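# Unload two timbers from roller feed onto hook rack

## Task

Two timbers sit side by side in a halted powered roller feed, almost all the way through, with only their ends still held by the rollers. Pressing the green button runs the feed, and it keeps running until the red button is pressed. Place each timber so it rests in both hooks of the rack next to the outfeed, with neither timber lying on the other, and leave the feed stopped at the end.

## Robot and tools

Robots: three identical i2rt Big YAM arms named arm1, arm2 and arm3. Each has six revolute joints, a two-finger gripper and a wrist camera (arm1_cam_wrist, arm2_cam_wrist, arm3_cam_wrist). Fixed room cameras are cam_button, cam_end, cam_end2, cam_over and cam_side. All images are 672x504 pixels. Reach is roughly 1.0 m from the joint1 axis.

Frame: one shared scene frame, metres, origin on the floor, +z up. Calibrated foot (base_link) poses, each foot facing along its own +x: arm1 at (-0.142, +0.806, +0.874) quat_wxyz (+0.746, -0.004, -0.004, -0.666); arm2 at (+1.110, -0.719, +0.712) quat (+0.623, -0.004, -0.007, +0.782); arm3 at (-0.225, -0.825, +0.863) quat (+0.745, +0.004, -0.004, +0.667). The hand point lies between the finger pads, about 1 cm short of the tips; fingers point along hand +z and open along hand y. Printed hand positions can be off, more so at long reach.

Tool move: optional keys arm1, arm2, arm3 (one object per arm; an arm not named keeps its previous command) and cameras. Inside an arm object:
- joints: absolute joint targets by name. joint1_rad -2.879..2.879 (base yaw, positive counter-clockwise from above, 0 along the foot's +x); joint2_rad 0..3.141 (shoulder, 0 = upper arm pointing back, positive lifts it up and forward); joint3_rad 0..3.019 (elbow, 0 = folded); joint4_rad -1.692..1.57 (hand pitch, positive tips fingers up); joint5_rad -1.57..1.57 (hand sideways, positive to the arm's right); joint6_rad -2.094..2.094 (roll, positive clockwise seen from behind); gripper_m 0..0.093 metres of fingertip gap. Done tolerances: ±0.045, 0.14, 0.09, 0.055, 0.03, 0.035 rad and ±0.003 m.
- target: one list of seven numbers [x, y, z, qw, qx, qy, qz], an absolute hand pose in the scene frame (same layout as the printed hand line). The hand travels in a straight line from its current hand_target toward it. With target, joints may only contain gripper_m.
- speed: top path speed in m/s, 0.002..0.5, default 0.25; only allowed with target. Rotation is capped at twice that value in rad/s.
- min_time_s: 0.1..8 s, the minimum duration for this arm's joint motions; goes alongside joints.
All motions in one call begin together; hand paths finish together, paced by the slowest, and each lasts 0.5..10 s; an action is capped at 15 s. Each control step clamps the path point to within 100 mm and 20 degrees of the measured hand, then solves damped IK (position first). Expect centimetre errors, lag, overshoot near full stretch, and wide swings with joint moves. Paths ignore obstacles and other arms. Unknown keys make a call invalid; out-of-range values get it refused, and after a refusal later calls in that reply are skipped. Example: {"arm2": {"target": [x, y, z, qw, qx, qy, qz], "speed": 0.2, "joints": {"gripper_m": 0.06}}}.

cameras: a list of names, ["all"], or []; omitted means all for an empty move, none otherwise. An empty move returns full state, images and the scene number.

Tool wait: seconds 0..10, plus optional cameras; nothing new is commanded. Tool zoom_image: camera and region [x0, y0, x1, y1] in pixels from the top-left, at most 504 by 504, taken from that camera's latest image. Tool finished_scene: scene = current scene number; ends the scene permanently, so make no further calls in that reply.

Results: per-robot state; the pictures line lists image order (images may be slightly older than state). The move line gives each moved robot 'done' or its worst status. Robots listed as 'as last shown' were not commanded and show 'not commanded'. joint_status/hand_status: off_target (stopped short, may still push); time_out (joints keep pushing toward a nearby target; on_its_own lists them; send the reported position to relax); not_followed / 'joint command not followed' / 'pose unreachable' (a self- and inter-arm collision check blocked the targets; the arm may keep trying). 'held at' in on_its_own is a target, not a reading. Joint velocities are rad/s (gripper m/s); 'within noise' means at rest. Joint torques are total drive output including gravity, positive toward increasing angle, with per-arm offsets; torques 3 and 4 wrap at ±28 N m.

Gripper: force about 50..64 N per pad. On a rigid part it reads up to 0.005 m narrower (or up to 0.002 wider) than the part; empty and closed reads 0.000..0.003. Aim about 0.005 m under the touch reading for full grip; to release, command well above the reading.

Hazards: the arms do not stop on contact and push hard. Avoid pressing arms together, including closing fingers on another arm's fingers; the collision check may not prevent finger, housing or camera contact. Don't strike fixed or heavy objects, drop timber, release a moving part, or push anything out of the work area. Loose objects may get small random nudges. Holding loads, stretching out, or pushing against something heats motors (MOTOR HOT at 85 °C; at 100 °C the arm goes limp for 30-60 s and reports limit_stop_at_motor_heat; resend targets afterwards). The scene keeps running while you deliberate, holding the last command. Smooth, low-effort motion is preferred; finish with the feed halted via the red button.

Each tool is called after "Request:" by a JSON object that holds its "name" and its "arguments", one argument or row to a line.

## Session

Request:
{"name": "move", "arguments": {
  "arm1": {"target":[-0.12,0.12,0.92,0,1,0,0],"speed":0.3},
  "arm3": {"target":[-0.12,-0.131,0.92,0,1,0,0],"speed":0.3},
  "arm2": {"target":[0.984,-0.385,0.86,0,0.875,-0.485,0],"joints":{"gripper_m":0.0},"speed":0.3},
  "cameras": ["all"]
}}

Scene clock: 3.57 s.
Joint torques (N m): arm1=[0.44 -20.78 13.65 -0.27 -0.09 0.07] | arm2=[-3.25 -9.11 8.24 0.54 0.05 0.24] | arm3=[-1.2 -17.55 11.9 0.31 -0.07 -0.04]
Heat: arm1: hottest joint2_rad 23 °C; arm2: hottest joint3_rad 23 °C; arm3: hottest joint3_rad 23 °C.
move: arm1 off_target; arm2 done; arm3 off_target
Joint velocities: within noise
arm1.joint_positions: joint1_rad=-0.084 joint2_rad=+2.259 joint3_rad=+1.992 joint4_rad=-1.336 joint5_rad=+0.004 joint6_rad=+1.597 gripper_m=+0.09396
arm1.joint_status: not commanded
arm1.hand: x=-0.1235 y=+0.1317 z=+0.9130 quat_wxyz=(+0.010, -1.000, -0.002, +0.002) (m; scene frame)
arm1.hand_target: x=-0.1201 y=+0.1204 z=+0.9200 quat_wxyz=(+0.000, -1.000, +0.000, +0.000) (m; scene frame)
arm1.hand_status: off_target (0.014 m and 1.2 deg from the pose sent, 0.673 m and 66.6 deg at the start)
arm2.joint_positions: joint1_rad=+0.136 joint2_rad=+1.324 joint3_rad=+0.994 joint4_rad=-1.268 joint5_rad=-0.017 joint6_rad=-0.219 gripper_m=+0.00051
arm2.joint_status: all done
arm2.hand: x=+0.9826 y=-0.3936 z=+0.8548 quat_wxyz=(+0.010, +0.880, -0.475, +0.010) (m; scene frame)
arm2.hand_target: x=+0.9840 y=-0.3852 z=+0.8600 quat_wxyz=(+0.000, +0.875, -0.485, +0.000) (m; scene frame)
arm2.hand_status: done (0.010 m and 2.0 deg from the pose sent, 0.436 m and 63.9 deg at the start)
arm3.joint_positions: joint1_rad=-0.045 joint2_rad=+2.291 joint3_rad=+2.093 joint4_rad=-1.398 joint5_rad=-0.002 joint6_rad=-1.710 gripper_m=+0.09396
arm3.joint_status: not commanded
arm3.hand: x=-0.1174 y=-0.1433 z=+0.9182 quat_wxyz=(+0.007, +1.000, -0.008, -0.003) (m; scene frame)
arm3.hand_target: x=-0.1201 y=-0.1315 z=+0.9200 quat_wxyz=(-0.001, +1.000, +0.000, +0.000) (m; scene frame)
arm3.hand_status: off_target (0.013 m and 1.3 deg from the pose sent, 0.695 m and 78.0 deg at the start)
pictures: arm1_cam_wrist, arm2_cam_wrist, arm3_cam_wrist, cam_button, cam_end, cam_end2, cam_over, cam_side

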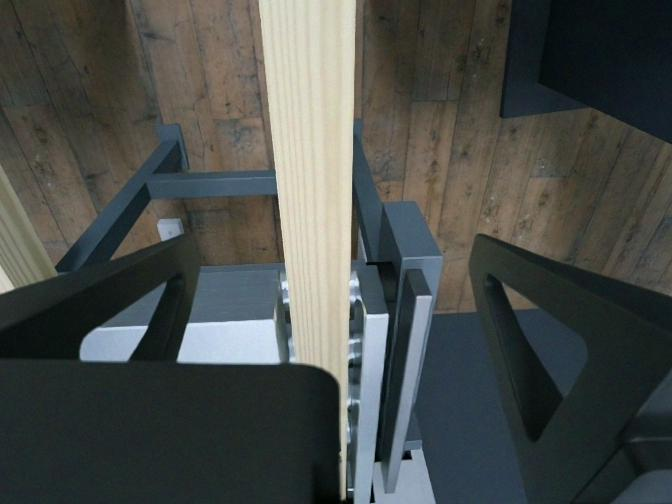

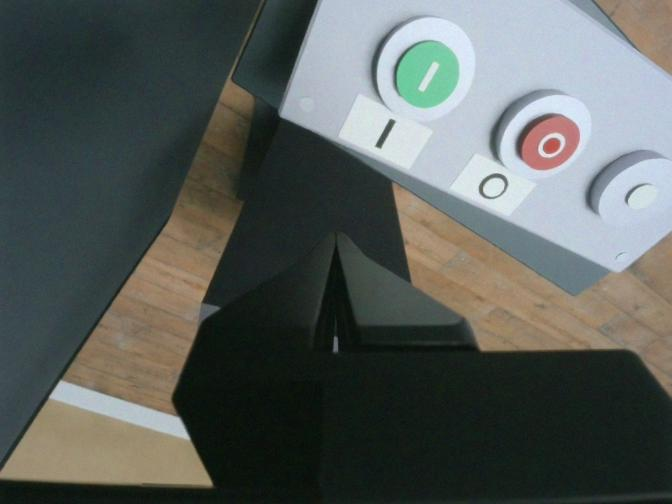

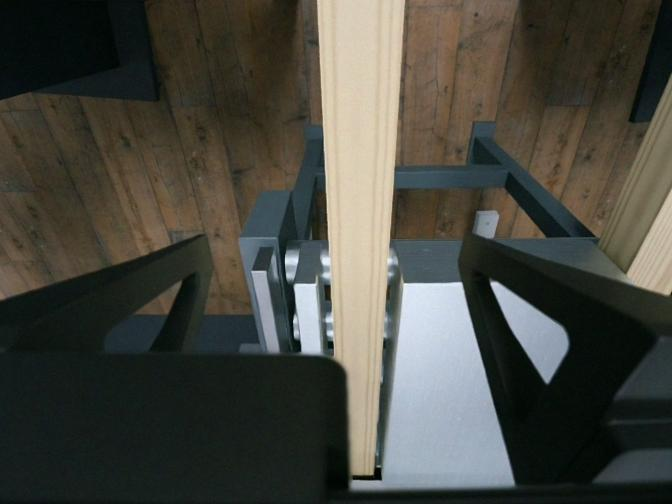

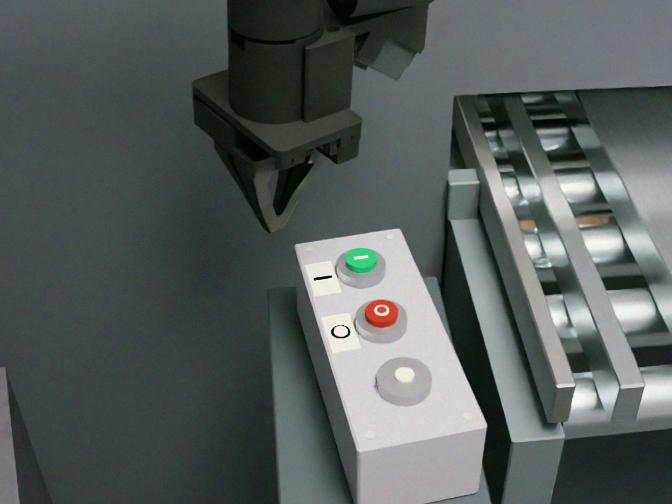

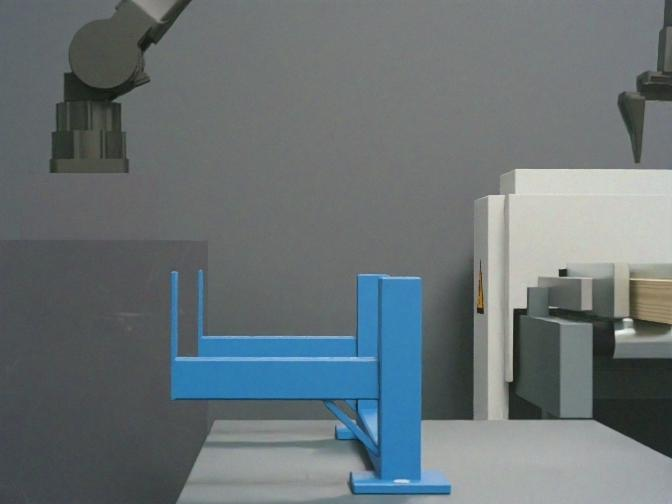

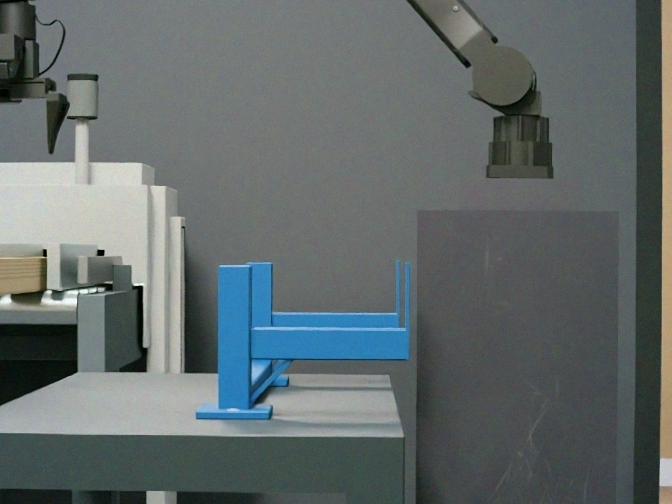

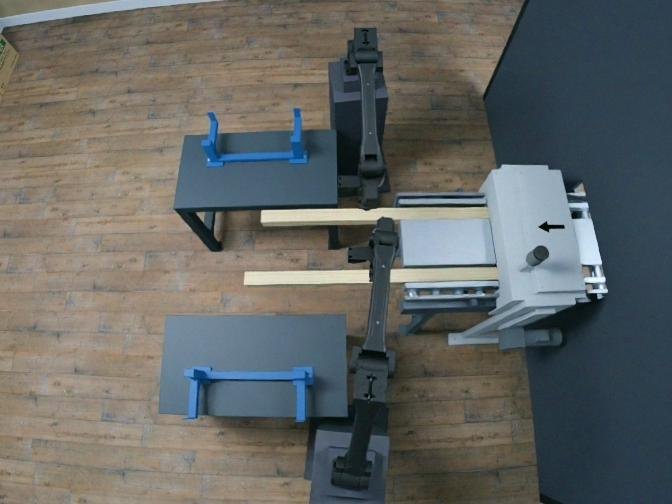

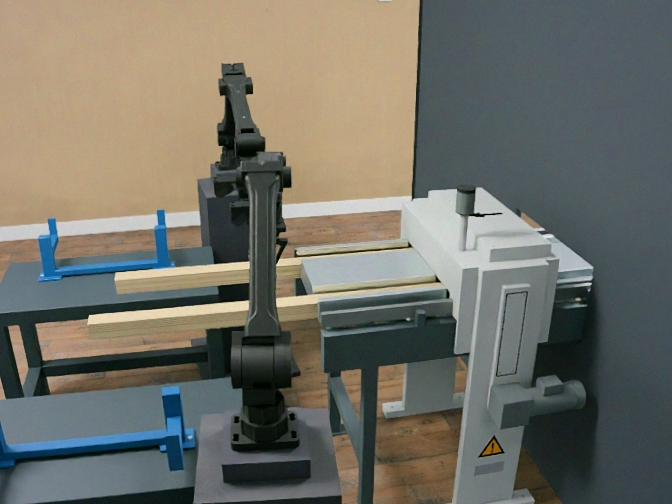

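Request:
{"name": "move", "arguments": {
  "arm1": {"target":[-0.047,0.117,0.73,0,1,0,0],"speed":0.2},
  "arm3": {"target":[-0.068,-0.131,0.725,0,1,0,0],"speed":0.2},
  "arm2": {"target":[0.986,-0.336,0.84,0,0.875,-0.485,0],"speed":0.2},
  "cameras": ["arm1_cam_wrist","arm2_cam_wrist","arm3_cam_wrist","cam_button","cam_end","cam_end2"]
}}

Scene clock: 65.90 s.
Joint torques (N m): arm1=[1.32 -21.71 11.78 0.54 -0.07 0.05] | arm2=[-3.25 -9.76 11.23 0.44 0.02 0.03] | arm3=[-2.02 -19.31 10.03 0.83 -0.09 -0.08]
Heat: arm1: hottest joint2_rad 28 °C; arm2: hottest joint3_rad 26 °C; arm3: hottest joint3_rad 37 °C.
move: arm1 off_target; arm2 off_target; arm3 off_target
Joint velocities: within noise
arm1.joint_positions: joint1_rad=+0.020 joint2_rad=+2.514 joint3_rad=+1.941 joint4_rad=-1.048 joint5_rad=+0.002 joint6_rad=+1.701 gripper_m=+0.09396
arm1.joint_status: not commanded
arm1.hand: x=-0.0527 y=+0.1338 z=+0.7246 quat_wxyz=(+0.019, -1.000, -0.001, +0.004) (m; scene frame)
arm1.hand_target: x=-0.0470 y=+0.1176 z=+0.7305 quat_wxyz=(+0.000, -1.000, +0.000, +0.000) (m; scene frame)
arm1.hand_status: off_target (0.019 m and 2.2 deg from the pose sent, 0.199 m and 1.2 deg at the start)
arm2.joint_positions: joint1_rad=+0.090 joint2_rad=+1.447 joint3_rad=+1.027 joint4_rad=-1.212 joint5_rad=-0.016 joint6_rad=-0.244 gripper_m=+0.00051
arm2.joint_status: not commanded
arm2.hand: x=+0.9901 y=-0.3626 z=+0.8243 quat_wxyz=(+0.020, +0.874, -0.485, +0.022) (m; scene frame)
arm2.hand_target: x=+0.9865 y=-0.3373 z=+0.8406 quat_wxyz=(+0.000, +0.875, -0.485, +0.000) (m; scene frame)
arm2.hand_status: off_target (0.031 m and 3.4 deg from the pose sent, 0.060 m and 2.0 deg at the start)
arm3.joint_positions: joint1_rad=-0.107 joint2_rad=+2.544 joint3_rad=+2.031 joint4_rad=-1.101 joint5_rad=+0.000 joint6_rad=-1.783 gripper_m=+0.09396
arm3.joint_status: not commanded
arm3.hand: x=-0.0739 y=-0.1446 z=+0.7232 quat_wxyz=(+0.015, +1.000, -0.003, -0.005) (m; scene frame)
arm3.hand_target: x=-0.0680 y=-0.1317 z=+0.7252 quat_wxyz=(+0.000, +1.000, +0.000, +0.000) (m; scene frame)
arm3.hand_status: off_target (0.015 m and 1.8 deg from the pose sent, 0.200 m and 1.3 deg at the start)
pictures: arm1_cam_wrist, arm2_cam_wrist, arm3_cam_wrist, cam_button, cam_end, cam_end2

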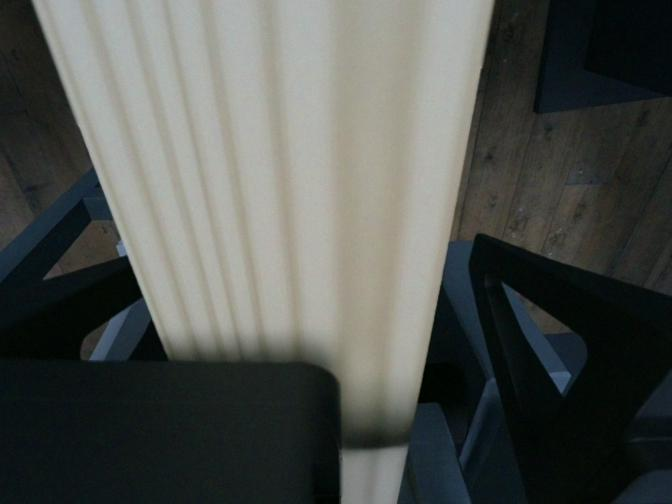

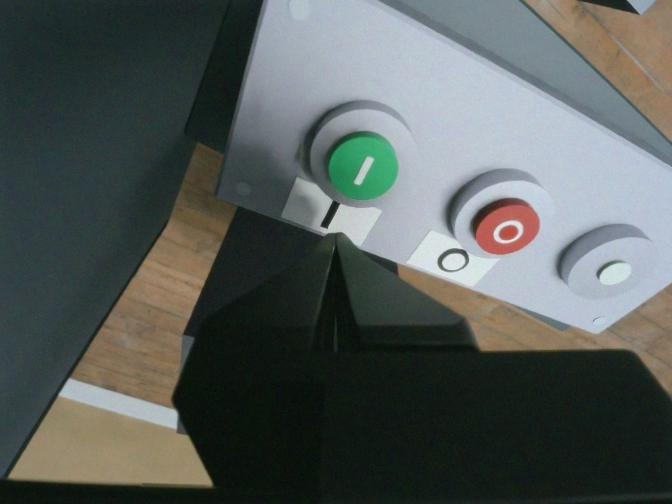

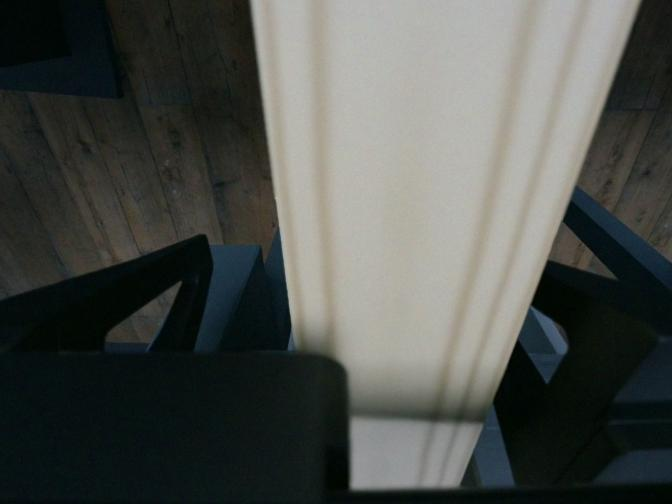

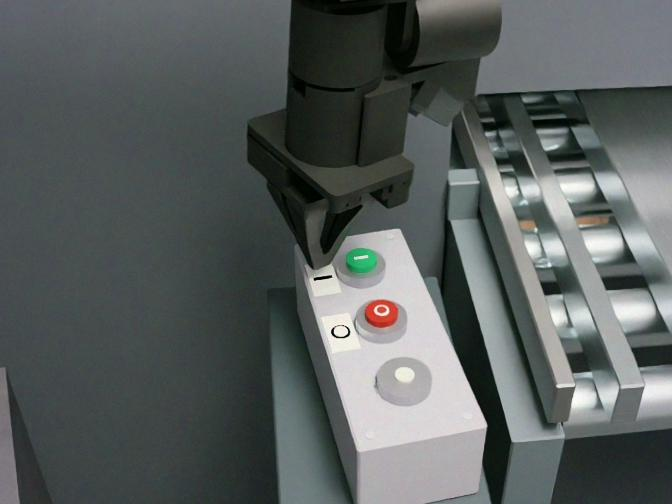

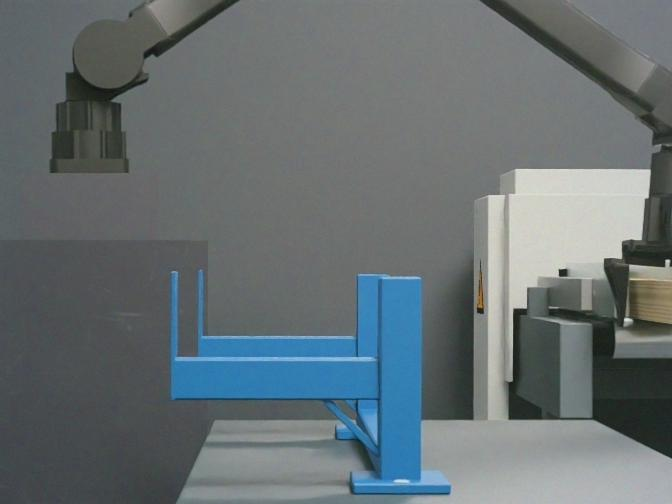

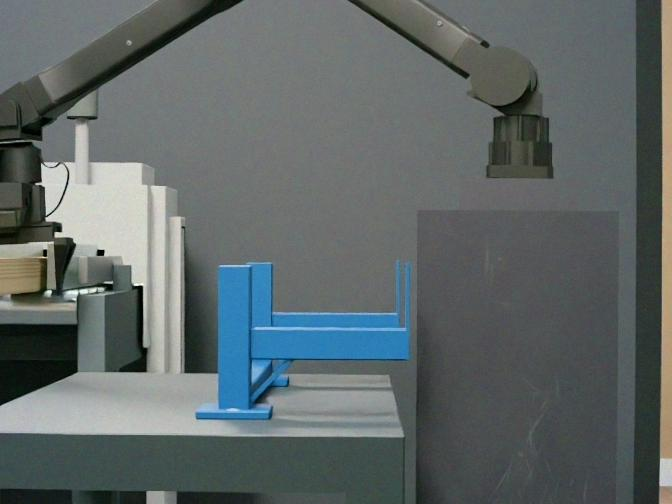

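Request:
{"name": "move", "arguments": {
  "arm1": {"target":[-0.047,0.107,0.732,0,1,0,0],"joints":{"gripper_m":0.04},"speed":0.1},
  "arm3": {"target":[-0.068,-0.12,0.729,0,1,0,0],"joints":{"gripper_m":0.04},"speed":0.1},
  "arm2": {"target":[0.986,-0.33,0.865,0,0.875,-0.485,0],"speed":0.2},
  "cameras": ["arm1_cam_wrist","arm2_cam_wrist","arm3_cam_wrist"]
}}

Scene clock: 95.03 s.
Joint torques (N m): arm1=[0.5 -21.13 13.68 -0.54 -0.16 0.15] | arm2=[-3.25 -10.58 11.43 -0.29 0.02 0.02] | arm3=[-1.85 -18.78 11.74 -0.31 -0.11 0.05]
Heat: arm1: hottest joint2_rad 32 °C; arm2: hottest joint3_rad 28 °C; arm3: hottest joint3_rad 37 °C.
move: arm1 off_target; arm2 off_target; arm3 off_target
Joint velocities: within noise
arm1.joint_positions: joint1_rad=+0.020 joint2_rad=+2.526 joint3_rad=+1.973 joint4_rad=-1.052 joint5_rad=+0.004 joint6_rad=+1.688 gripper_m=+0.04903
arm1.joint_status: gripper_m off_target (ended at +0.04906, target +0.04000)
arm1.hand: x=-0.0517 y=+0.1236 z=+0.7271 quat_wxyz=(+0.011, -1.000, -0.008, +0.004) (m; scene frame)
arm1.hand_target: x=-0.0470 y=+0.1078 z=+0.7323 quat_wxyz=(-0.001, -1.000, +0.000, +0.000) (m; scene frame)
arm1.hand_status: off_target (0.018 m and 1.6 deg from the pose sent, 0.028 m and 2.2 deg at the start)
arm2.joint_positions: joint1_rad=+0.086 joint2_rad=+1.447 joint3_rad=+1.088 joint4_rad=-1.257 joint5_rad=-0.016 joint6_rad=-0.249 gripper_m=+0.00051
arm2.joint_status: not commanded
arm2.hand: x=+0.9875 y=-0.3500 z=+0.8457 quat_wxyz=(+0.015, +0.874, -0.485, +0.016) (m; scene frame)
arm2.hand_target: x=+0.9863 y=-0.3310 z=+0.8651 quat_wxyz=(+0.000, +0.875, -0.485, +0.000) (m; scene frame)
arm2.hand_status: off_target (0.028 m and 2.5 deg from the pose sent, 0.052 m and 3.4 deg at the start)
arm3.joint_positions: joint1_rad=-0.107 joint2_rad=+2.561 joint3_rad=+2.072 joint4_rad=-1.104 joint5_rad=+0.000 joint6_rad=-1.790 gripper_m=+0.05071
arm3.joint_status: gripper_m off_target (ended at +0.05073, target +0.04000)
arm3.hand: x=-0.0717 y=-0.1327 z=+0.7251 quat_wxyz=(+0.005, +1.000, +0.001, -0.002) (m; scene frame)
arm3.hand_target: x=-0.0682 y=-0.1207 z=+0.7291 quat_wxyz=(-0.001, +1.000, +0.000, +0.000) (m; scene frame)
arm3.hand_status: off_target (0.014 m and 0.6 deg from the pose sent, 0.026 m and 1.8 deg at the start)
pictures: arm1_cam_wrist, arm2_cam_wrist, arm3_cam_wrist

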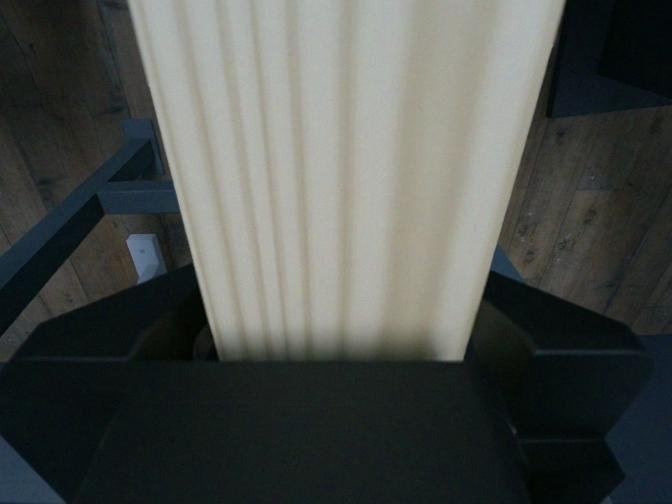

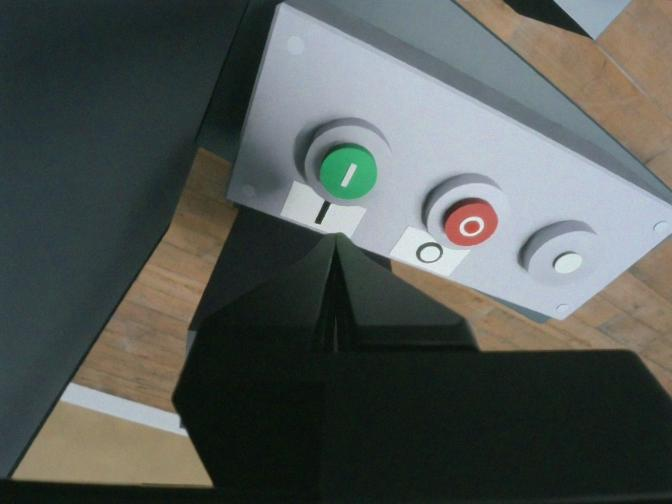

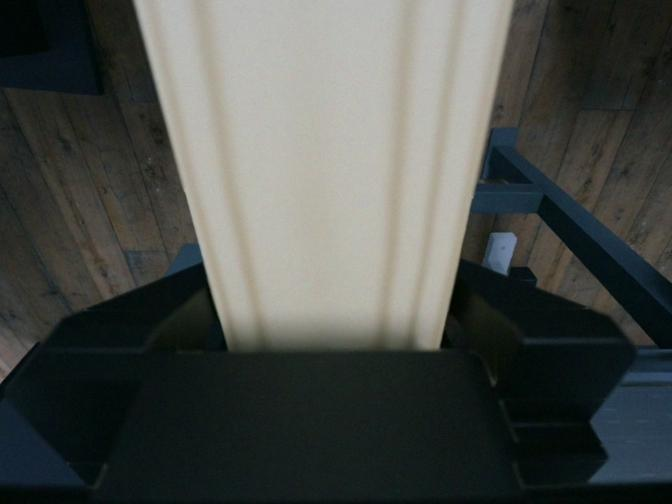

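Request:
{"name": "move", "arguments": {
  "arm1": {"target":[-0.11,0.115,0.75,0,1,0,0],"speed":0.08},
  "arm3": {"target":[-0.13,-0.128,0.75,0,1,0,0],"speed":0.08},
  "arm2": {"target":[0.985,-0.336,0.785,0,0.875,-0.485,0],"speed":0.1},
  "cameras": ["arm2_cam_wrist","cam_button","cam_over"]
}}

Request:
{"name": "move", "arguments": {
  "arm2": {"target":[0.985,-0.32,0.86,0,0.875,-0.485,0],"speed":0.25},
  "cameras": ["arm2_cam_wrist","cam_button","cam_over","cam_side"]
}}

Scene clock: 115.53 s.
Joint torques (N m): arm1=[1.49 -25.93 10.33 -0.49 0.44 -0.04] | arm2=[-2.55 -7.12 4.77 1.77 -0.01 0.12] | arm3=[-2.14 -24.53 8.29 -0.43 -0.57 0.39]
Heat: arm1: hottest joint3_rad 32 °C; arm2: hottest joint3_rad 29 °C; arm3: hottest joint3_rad 36 °C.
move: arm1 off_target; arm2 off_target; arm3 off_target
Joint velocities: within noise
arm1.joint_positions: joint1_rad=-0.078 joint2_rad=+2.530 joint3_rad=+1.930 joint4_rad=-1.042 joint5_rad=-0.011 joint6_rad=+1.619 gripper_m=+0.04881
arm1.joint_status: not commanded
arm1.hand: x=-0.1165 y=+0.1364 z=+0.7111 quat_wxyz=(+0.030, -1.000, +0.007, -0.005) (m; scene frame)
arm1.hand_target: x=-0.1099 y=+0.1161 z=+0.7496 quat_wxyz=(+0.000, -1.000, +0.000, +0.000) (m; scene frame)
arm1.hand_status: off_target (0.045 m and 3.5 deg from the pose sent, 0.063 m and 1.6 deg at the start)
arm2.joint_positions: joint1_rad=+0.086 joint2_rad=+1.470 joint3_rad=+1.031 joint4_rad=-1.095 joint5_rad=-0.016 joint6_rad=-0.249 gripper_m=+0.00051
arm2.joint_status: not commanded
arm2.hand: x=+0.9826 y=-0.3334 z=+0.8167 quat_wxyz=(-0.013, +0.875, -0.484, -0.014) (m; scene frame)
arm2.hand_target: x=+0.9855 y=-0.3380 z=+0.7867 quat_wxyz=(+0.000, +0.875, -0.485, +0.000) (m; scene frame)
arm2.hand_status: off_target (0.032 m and 2.2 deg from the pose sent, 0.062 m and 2.5 deg at the start)
arm3.joint_positions: joint1_rad=-0.020 joint2_rad=+2.559 joint3_rad=+2.002 joint4_rad=-1.076 joint5_rad=+0.012 joint6_rad=-1.741 gripper_m=+0.05071
arm3.joint_status: not commanded
arm3.hand: x=-0.1332 y=-0.1447 z=+0.7039 quat_wxyz=(+0.025, +0.999, +0.020, +0.002) (m; scene frame)
arm3.hand_target: x=-0.1300 y=-0.1288 z=+0.7488 quat_wxyz=(+0.000, +1.000, +0.000, +0.000) (m; scene frame)
arm3.hand_status: off_target (0.049 m and 3.7 deg from the pose sent, 0.064 m and 0.6 deg at the start)
pictures: arm2_cam_wrist, cam_button, cam_over

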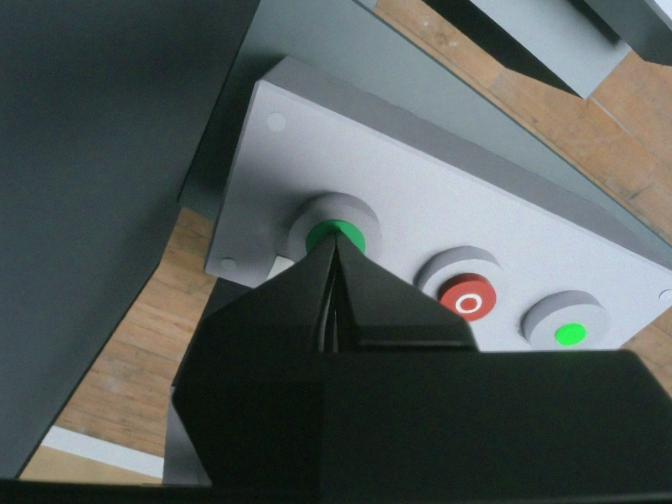

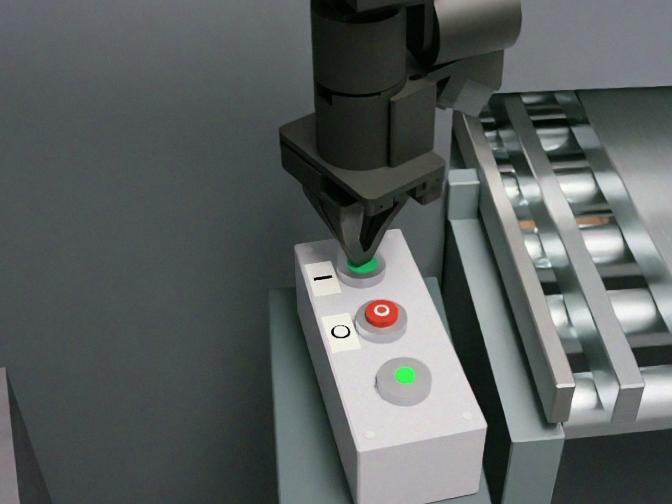

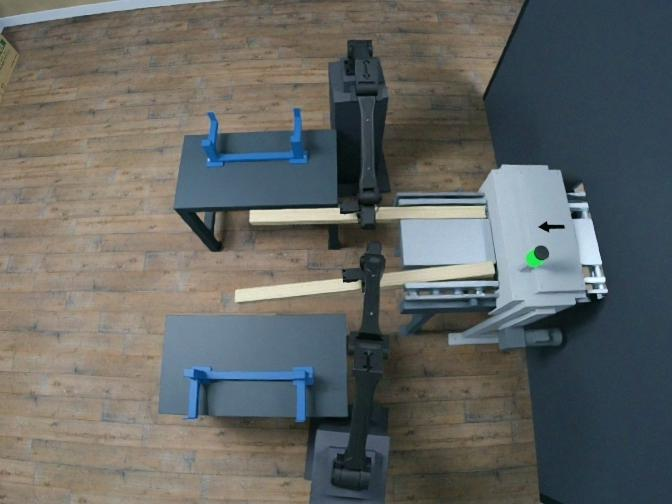

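Scene clock: 116.77 s.
Joint torques (N m): arm1=[1.67 -25.88 10.3 -0.46 0.43 0] | arm2=[-3.25 -10.46 11.37 -0.28 0.01 0.02] | arm3=[-2.2 -24.35 8.29 -0.43 -0.57 0.39]
Heat: arm1: hottest joint3_rad 32 °C; arm2: hottest joint3_rad 29 °C; arm3: hottest joint3_rad 36 °C.
move: arm2 off_target
Joint velocities: within noise
arm1.joint_positions: joint1_rad=-0.078 joint2_rad=+2.530 joint3_rad=+1.929 joint4_rad=-1.042 joint5_rad=-0.011 joint6_rad=+1.619 gripper_m=+0.04880
arm1.joint_status: not commanded
arm1.hand: x=-0.1165 y=+0.1366 z=+0.7110 quat_wxyz=(+0.030, -1.000, +0.007, -0.005) (m; scene frame)
arm1.hand_target: x=-0.1099 y=+0.1160 z=+0.7498 quat_wxyz=(+0.000, -1.000, +0.000, +0.000) (m; scene frame)
arm1.hand_status: not commanded
arm2.joint_positions: joint1_rad=+0.081 joint2_rad=+1.470 joint3_rad=+1.107 joint4_rad=-1.246 joint5_rad=-0.016 joint6_rad=-0.254 gripper_m=+0.00051
arm2.joint_status: not commanded
arm2.hand: x=+0.9864 y=-0.3399 z=+0.8433 quat_wxyz=(+0.013, +0.875, -0.485, +0.013) (m; scene frame)
arm2.hand_target: x=+0.9853 y=-0.3209 z=+0.8601 quat_wxyz=(+0.000, +0.875, -0.485, +0.000) (m; scene frame)
arm2.hand_status: off_target (0.026 m and 2.1 deg from the pose sent, 0.045 m and 2.2 deg at the start)
arm3: as last shown
pictures: arm2_cam_wrist, cam_button, cam_over, cam_side

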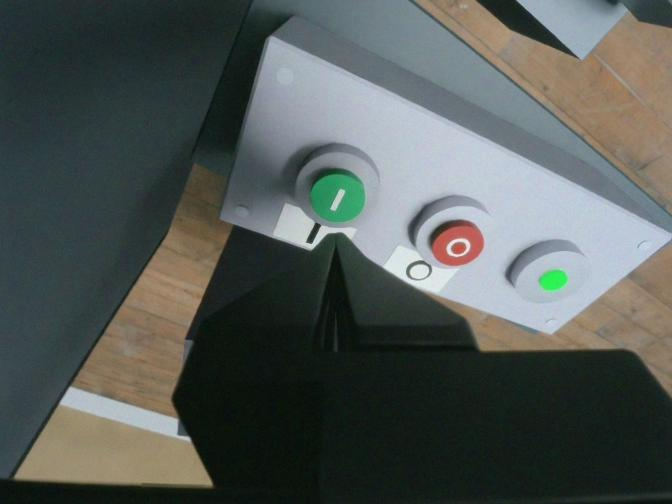

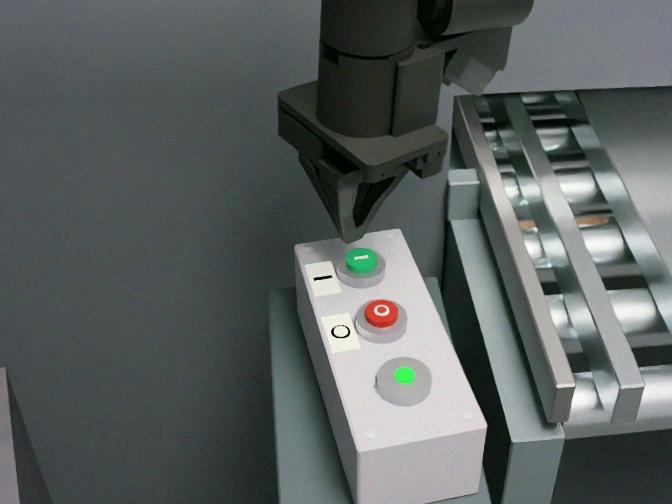

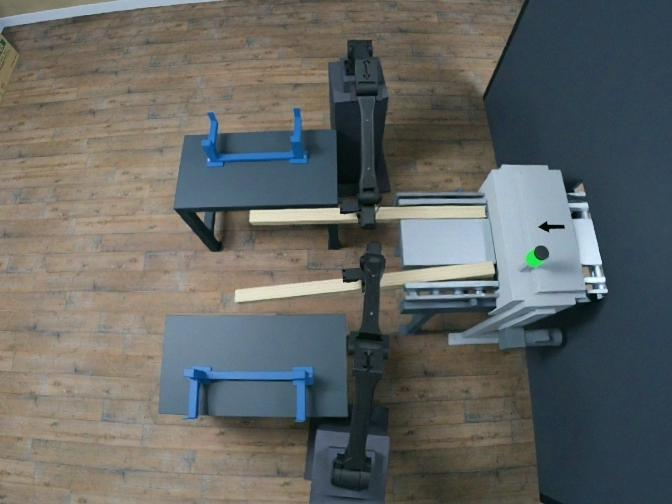

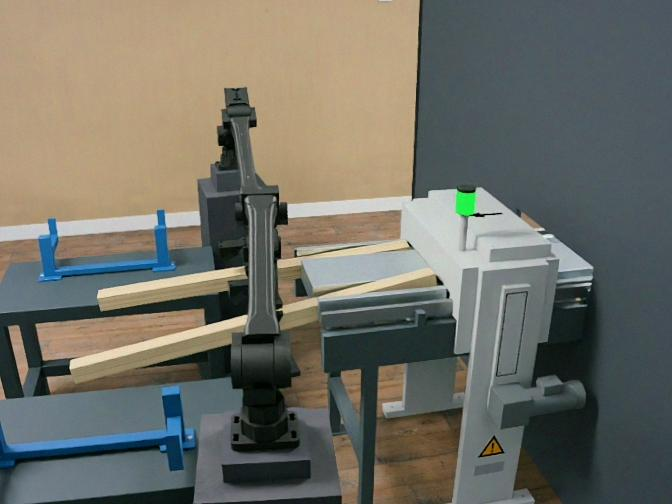

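Request:
{"name": "move", "arguments": {
  "arm1": {"target":[-0.2,0.12,0.83,0,1,0,0],"speed":0.2},
  "arm3": {"target":[-0.22,-0.13,0.83,0,1,0,0],"speed":0.2},
  "arm2": {"target":[1.041,-0.32,0.855,0,0.875,-0.485,0],"speed":0.25}
}}

Request:
{"name": "move", "arguments": {
  "arm1": {"target":[-0.35,0.13,0.88,0,1,0,0],"speed":0.2},
  "arm3": {"target":[-0.37,-0.14,0.88,0,1,0,0],"speed":0.2},
  "arm2": {"target":[1.041,-0.331,0.785,0,0.875,-0.485,0],"speed":0.1},
  "cameras": ["arm2_cam_wrist","cam_button","cam_over","cam_side","cam_end","cam_end2"]
}}

Scene clock: 132.67 s.
Joint torques (N m): arm1=[-0.32 -29.98 11.79 -2.48 0.03 -0.4] | arm2=[-3.14 -12.34 8.27 0.27 -0.06 0.04] | arm3=[-3.02 -27.87 9.42 -0.91 -0.44 0.65]
Heat: arm1: hottest joint2_rad 33 °C; arm2: hottest joint3_rad 32 °C; arm3: hottest joint3_rad 36 °C.
move: arm1 off_target; arm2 off_target; arm3 off_target
Joint velocities: within noise
arm1.joint_positions: joint1_rad=-0.188 joint2_rad=+2.465 joint3_rad=+1.906 joint4_rad=-1.109 joint5_rad=+0.005 joint6_rad=+1.534 gripper_m=+0.04880
arm1.joint_status: not commanded
arm1.hand: x=-0.1925 y=+0.1472 z=+0.7469 quat_wxyz=(+0.042, -0.999, +0.019, -0.001) (m; scene frame)
arm1.hand_target: x=-0.1996 y=+0.1225 z=+0.8267 quat_wxyz=(-0.001, -1.000, +0.000, +0.001) (m; scene frame)
arm1.hand_status: off_target (0.088 m and 5.3 deg from the pose sent, 0.146 m and 3.5 deg at the start; pose on its path clipped on 15 of 45 steps)
arm2.joint_positions: joint1_rad=-0.054 joint2_rad=+1.470 joint3_rad=+1.107 joint4_rad=-1.246 joint5_rad=-0.014 joint6_rad=-0.386 gripper_m=+0.00051
arm2.joint_status: not commanded
arm2.hand: x=+1.0389 y=-0.3268 z=+0.8441 quat_wxyz=(+0.013, +0.874, -0.486, +0.011) (m; scene frame)
arm2.hand_target: x=+1.0409 y=-0.3202 z=+0.8550 quat_wxyz=(+0.000, +0.875, -0.485, +0.000) (m; scene frame)
arm2.hand_status: off_target (0.013 m and 2.0 deg from the pose sent, 0.059 m and 2.1 deg at the start)
arm3.joint_positions: joint1_rad=+0.118 joint2_rad=+2.478 joint3_rad=+1.953 joint4_rad=-1.163 joint5_rad=+0.005 joint6_rad=-1.640 gripper_m=+0.05071
arm3.joint_status: not commanded
arm3.hand: x=-0.2281 y=-0.1601 z=+0.7433 quat_wxyz=(+0.053, +0.998, +0.038, +0.001) (m; scene frame)
arm3.hand_target: x=-0.2199 y=-0.1331 z=+0.8268 quat_wxyz=(+0.000, +1.000, +0.001, -0.001) (m; scene frame)
arm3.hand_status: off_target (0.092 m and 7.4 deg from the pose sent, 0.154 m and 3.7 deg at the start; pose on its path clipped on 18 of 45 steps)
pictures: none

Scene clock: 134.63 s.
Joint torques (N m): arm1=[1.08 -30.21 12.92 -1.13 -0.11 -0.04] | arm2=[-2.49 -6.89 4.64 1.65 -0.08 0.1] | arm3=[-2.61 -27.69 10.47 -0.39 -0.41 0.05]
Heat: arm1: hottest joint2_rad 33 °C; arm2: hottest joint3_rad 31 °C; arm3: hottest joint3_rad 36 °C.
move: arm1 off_target; arm2 off_target; arm3 off_target
Joint velocities: within noise
arm1.joint_positions: joint1_rad=-0.417 joint2_rad=+2.451 joint3_rad=+1.906 joint4_rad=-1.176 joint5_rad=+0.007 joint6_rad=+1.276 gripper_m=+0.04879
arm1.joint_status: not commanded
arm1.hand: x=-0.3369 y=+0.1886 z=+0.7567 quat_wxyz=(+0.067, -0.998, +0.004, -0.019) (m; scene frame)
arm1.hand_target: x=-0.3448 y=+0.1510 z=+0.8450 quat_wxyz=(+0.000, -1.000, +0.000, +0.000) (m; scene frame)
arm1.hand_status: off_target (0.137 m and 8.0 deg from the pose sent, 0.207 m and 5.3 deg at the start; pose on its path clipped on 53 of 59 steps)
arm2.joint_positions: joint1_rad=-0.054 joint2_rad=+1.452 joint3_rad=+1.009 joint4_rad=-1.089 joint5_rad=-0.014 joint6_rad=-0.386 gripper_m=+0.00051
arm2.joint_status: not commanded
arm2.hand: x=+1.0393 y=-0.3265 z=+0.8167 quat_wxyz=(-0.017, +0.874, -0.485, -0.013) (m; scene frame)
arm2.hand_target: x=+1.0412 y=-0.3329 z=+0.7869 quat_wxyz=(+0.000, +0.875, -0.485, +0.000) (m; scene frame)
arm2.hand_status: off_target (0.032 m and 2.5 deg from the pose sent, 0.059 m and 2.0 deg at the start)
arm3.joint_positions: joint1_rad=+0.326 joint2_rad=+2.429 joint3_rad=+1.901 joint4_rad=-1.195 joint5_rad=+0.004 joint6_rad=-1.363 gripper_m=+0.05071
arm3.joint_status: not commanded
arm3.hand: x=-0.3614 y=-0.1930 z=+0.7595 quat_wxyz=(+0.068, +0.998, +0.004, +0.018) (m; scene frame)
arm3.hand_target: x=-0.3667 y=-0.1579 z=+0.8487 quat_wxyz=(+0.000, +1.000, +0.000, +0.000) (m; scene frame)
arm3.hand_status: off_target (0.132 m and 8.0 deg from the pose sent, 0.198 m and 7.5 deg at the start; pose on its path clipped on 53 of 59 steps)
pictures: arm2_cam_wrist, cam_button, cam_end, cam_end2, cam_over, cam_side

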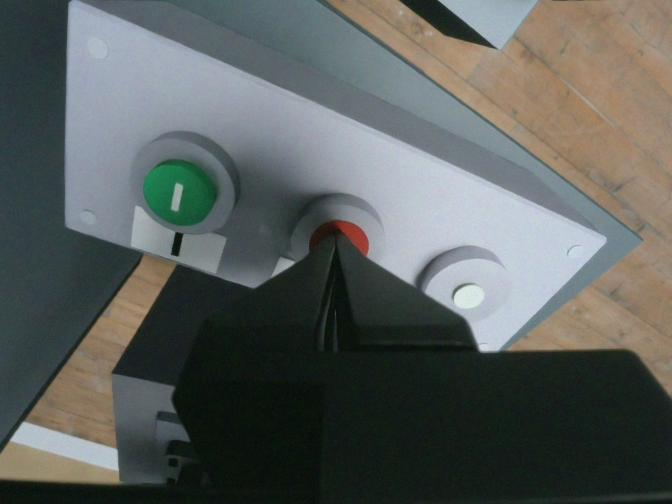

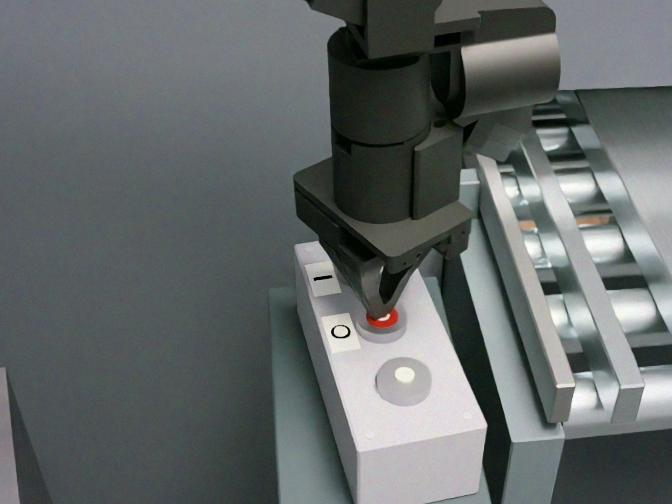

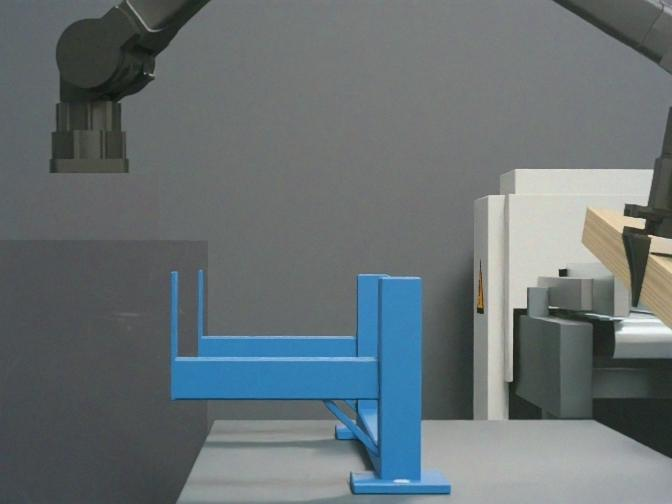

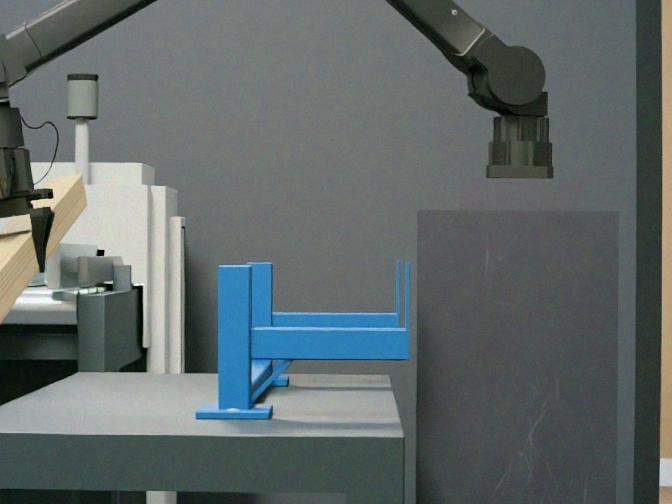

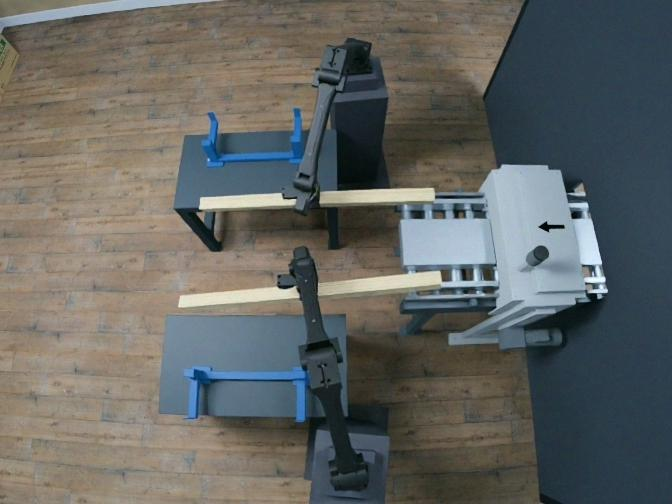

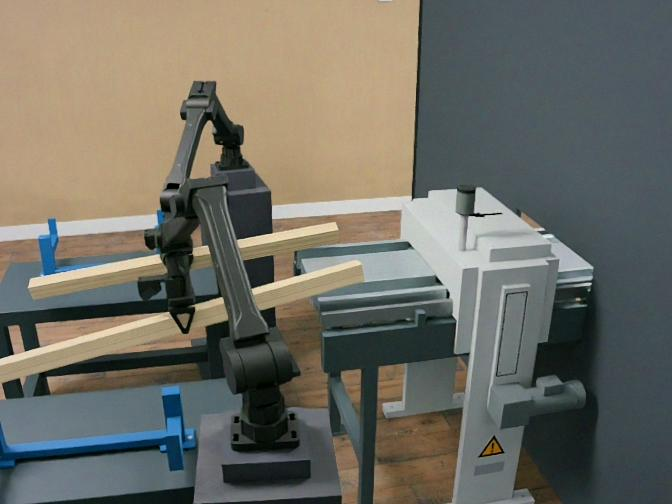

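Request:
{"name": "move", "arguments": {
  "arm1": {"target":[-0.54,0.25,1.0,0,1,0,0],"speed":0.2},
  "arm3": {"target":[-0.56,-0.27,1.0,0,1,0,0],"speed":0.2},
  "arm2": {"target":[1.045,-0.33,0.9,0,0.875,-0.485,0],"speed":0.2}
}}

Request:
{"name": "move", "arguments": {
  "arm1": {"target":[-0.6,0.557,0.97,0,1,0,0],"speed":0.2},
  "arm3": {"target":[-0.605,-0.57,0.97,0,1,0,0],"speed":0.2},
  "cameras": ["cam_end","cam_end2","cam_over","cam_side","cam_button"]
}}

Scene clock: 150.97 s.
Joint torques (N m): arm1=[-0.03 -28.28 15.09 -1.25 -0.09 -0.04] | arm2=[-3.31 -11.05 11.71 -0.34 -0.05 0.02] | arm3=[-1.49 -25 13.3 -0.32 -0.34 0.06]
Heat: arm1: hottest joint2_rad 33 °C; arm2: hottest joint3_rad 30 °C; arm3: hottest joint3_rad 38 °C.
move: arm1 off_target; arm2 off_target; arm3 off_target
Joint velocities: within noise
arm1.joint_positions: joint1_rad=-0.718 joint2_rad=+2.244 joint3_rad=+1.749 joint4_rad=-1.240 joint5_rad=+0.012 joint6_rad=+0.965 gripper_m=+0.04879
arm1.joint_status: not commanded
arm1.hand: x=-0.4891 y=+0.3086 z=+0.8376 quat_wxyz=(+0.065, -0.997, -0.001, -0.042) (m; scene frame)
arm1.hand_target: x=-0.5134 y=+0.2818 z=+0.9266 quat_wxyz=(+0.000, -1.000, +0.000, +0.001) (m; scene frame)
arm1.hand_status: off_target (0.180 m and 8.9 deg from the pose sent, 0.323 m and 8.0 deg at the start; pose on its path clipped on 81 of 83 steps)
arm2.joint_positions: joint1_rad=-0.058 joint2_rad=+1.403 joint3_rad=+1.120 joint4_rad=-1.350 joint5_rad=-0.014 joint6_rad=-0.393 gripper_m=+0.00051
arm2.joint_status: not commanded
arm2.hand: x=+1.0438 y=-0.3485 z=+0.8745 quat_wxyz=(+0.023, +0.874, -0.484, +0.019) (m; scene frame)
arm2.hand_target: x=+1.0452 y=-0.3313 z=+0.8999 quat_wxyz=(+0.000, +0.875, -0.485, +0.000) (m; scene frame)
arm2.hand_status: off_target (0.032 m and 3.4 deg from the pose sent, 0.084 m and 2.4 deg at the start)
arm3.joint_positions: joint1_rad=+0.643 joint2_rad=+2.142 joint3_rad=+1.661 joint4_rad=-1.267 joint5_rad=-0.002 joint6_rad=-1.037 gripper_m=+0.05071
arm3.joint_status: not commanded
arm3.hand: x=-0.5184 y=-0.3265 z=+0.8601 quat_wxyz=(+0.071, +0.997, -0.001, +0.044) (m; scene frame)
arm3.hand_target: x=-0.5409 y=-0.2972 z=+0.9487 quat_wxyz=(+0.000, +1.000, +0.000, +0.000) (m; scene frame)
arm3.hand_status: off_target (0.157 m and 9.6 deg from the pose sent, 0.321 m and 8.0 deg at the start; pose on its path clipped on 81 of 83 steps)
pictures: none

Scene clock: 153.50 s.
Joint torques (N m): arm1=[1.55 -21.83 11.77 -0.47 -0.1 -0.06] | arm2=[-3.31 -11.11 11.73 -0.34 -0.05 0.02] | arm3=[-2.49 -17.2 10.04 0.51 -0.24 0.08]
Heat: arm1: hottest joint2_rad 33 °C; arm2: hottest joint3_rad 31 °C; arm3: hottest joint3_rad 38 °C.
move: arm1 off_target; arm3 off_target
Joint velocities: within noise
arm1.joint_positions: joint1_rad=-1.186 joint2_rad=+1.866 joint3_rad=+1.356 joint4_rad=-1.174 joint5_rad=+0.014 joint6_rad=+0.511 gripper_m=+0.04879
arm1.joint_status: not commanded
arm1.hand: x=-0.5844 y=+0.5694 z=+0.9164 quat_wxyz=(+0.027, -0.999, +0.006, -0.047) (m; scene frame)
arm1.hand_target: x=-0.5980 y=+0.5581 z=+0.9687 quat_wxyz=(+0.000, -1.000, +0.000, +0.000) (m; scene frame)
arm1.hand_status: off_target (0.057 m and 6.2 deg from the pose sent, 0.303 m and 8.9 deg at the start)
arm2: as last shown
arm3.joint_positions: joint1_rad=+1.092 joint2_rad=+1.698 joint3_rad=+1.167 joint4_rad=-1.166 joint5_rad=-0.008 joint6_rad=-0.600 gripper_m=+0.05071
arm3.joint_status: not commanded
arm3.hand: x=-0.5870 y=-0.5844 z=+0.9233 quat_wxyz=(+0.032, +0.998, +0.005, +0.051) (m; scene frame)
arm3.hand_target: x=-0.6031 y=-0.5714 z=+0.9694 quat_wxyz=(+0.000, +1.000, +0.000, +0.000) (m; scene frame)
arm3.hand_status: off_target (0.052 m and 6.9 deg from the pose sent, 0.281 m and 9.6 deg at the start)
pictures: cam_button, cam_end, cam_end2, cam_over, cam_side

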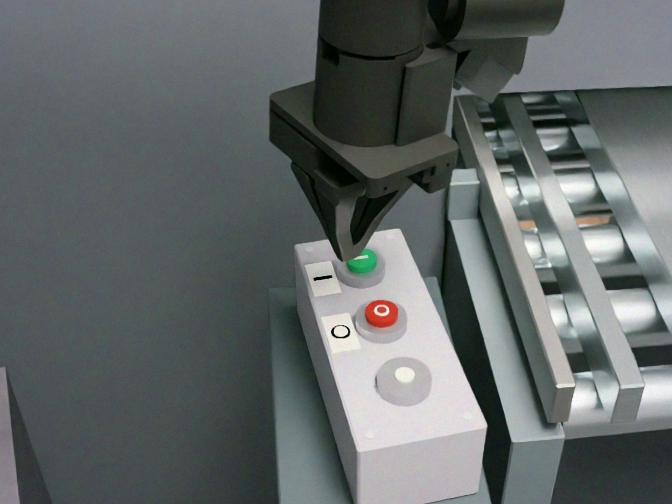

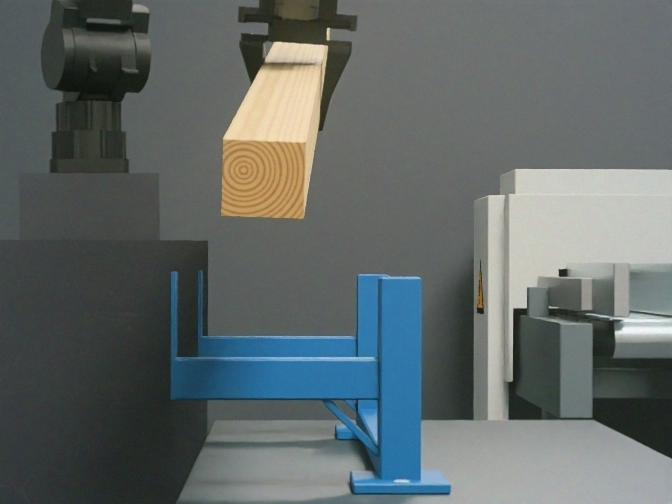

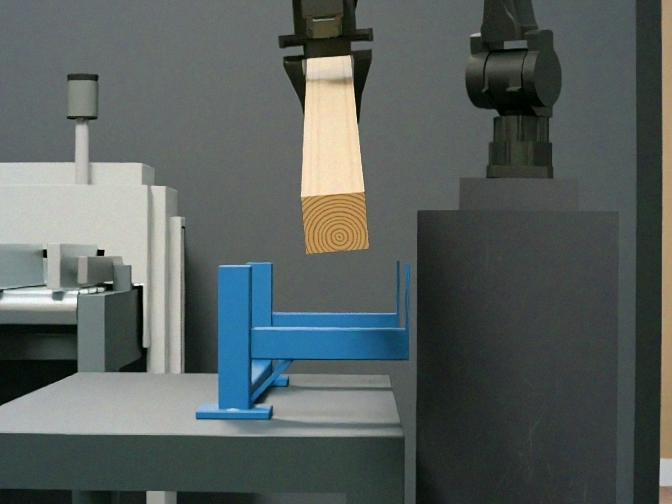

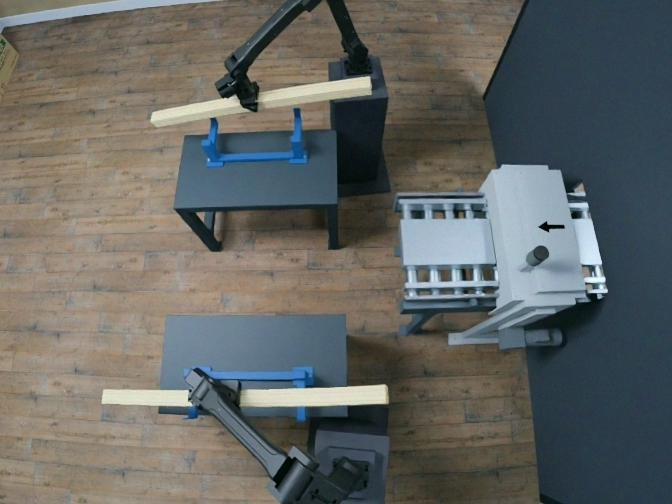

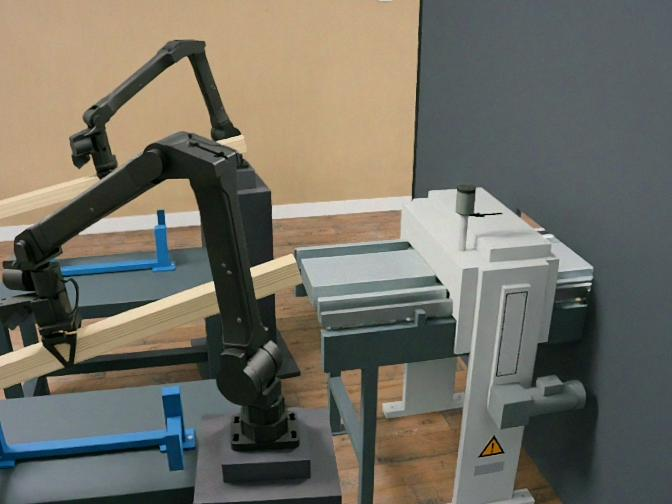

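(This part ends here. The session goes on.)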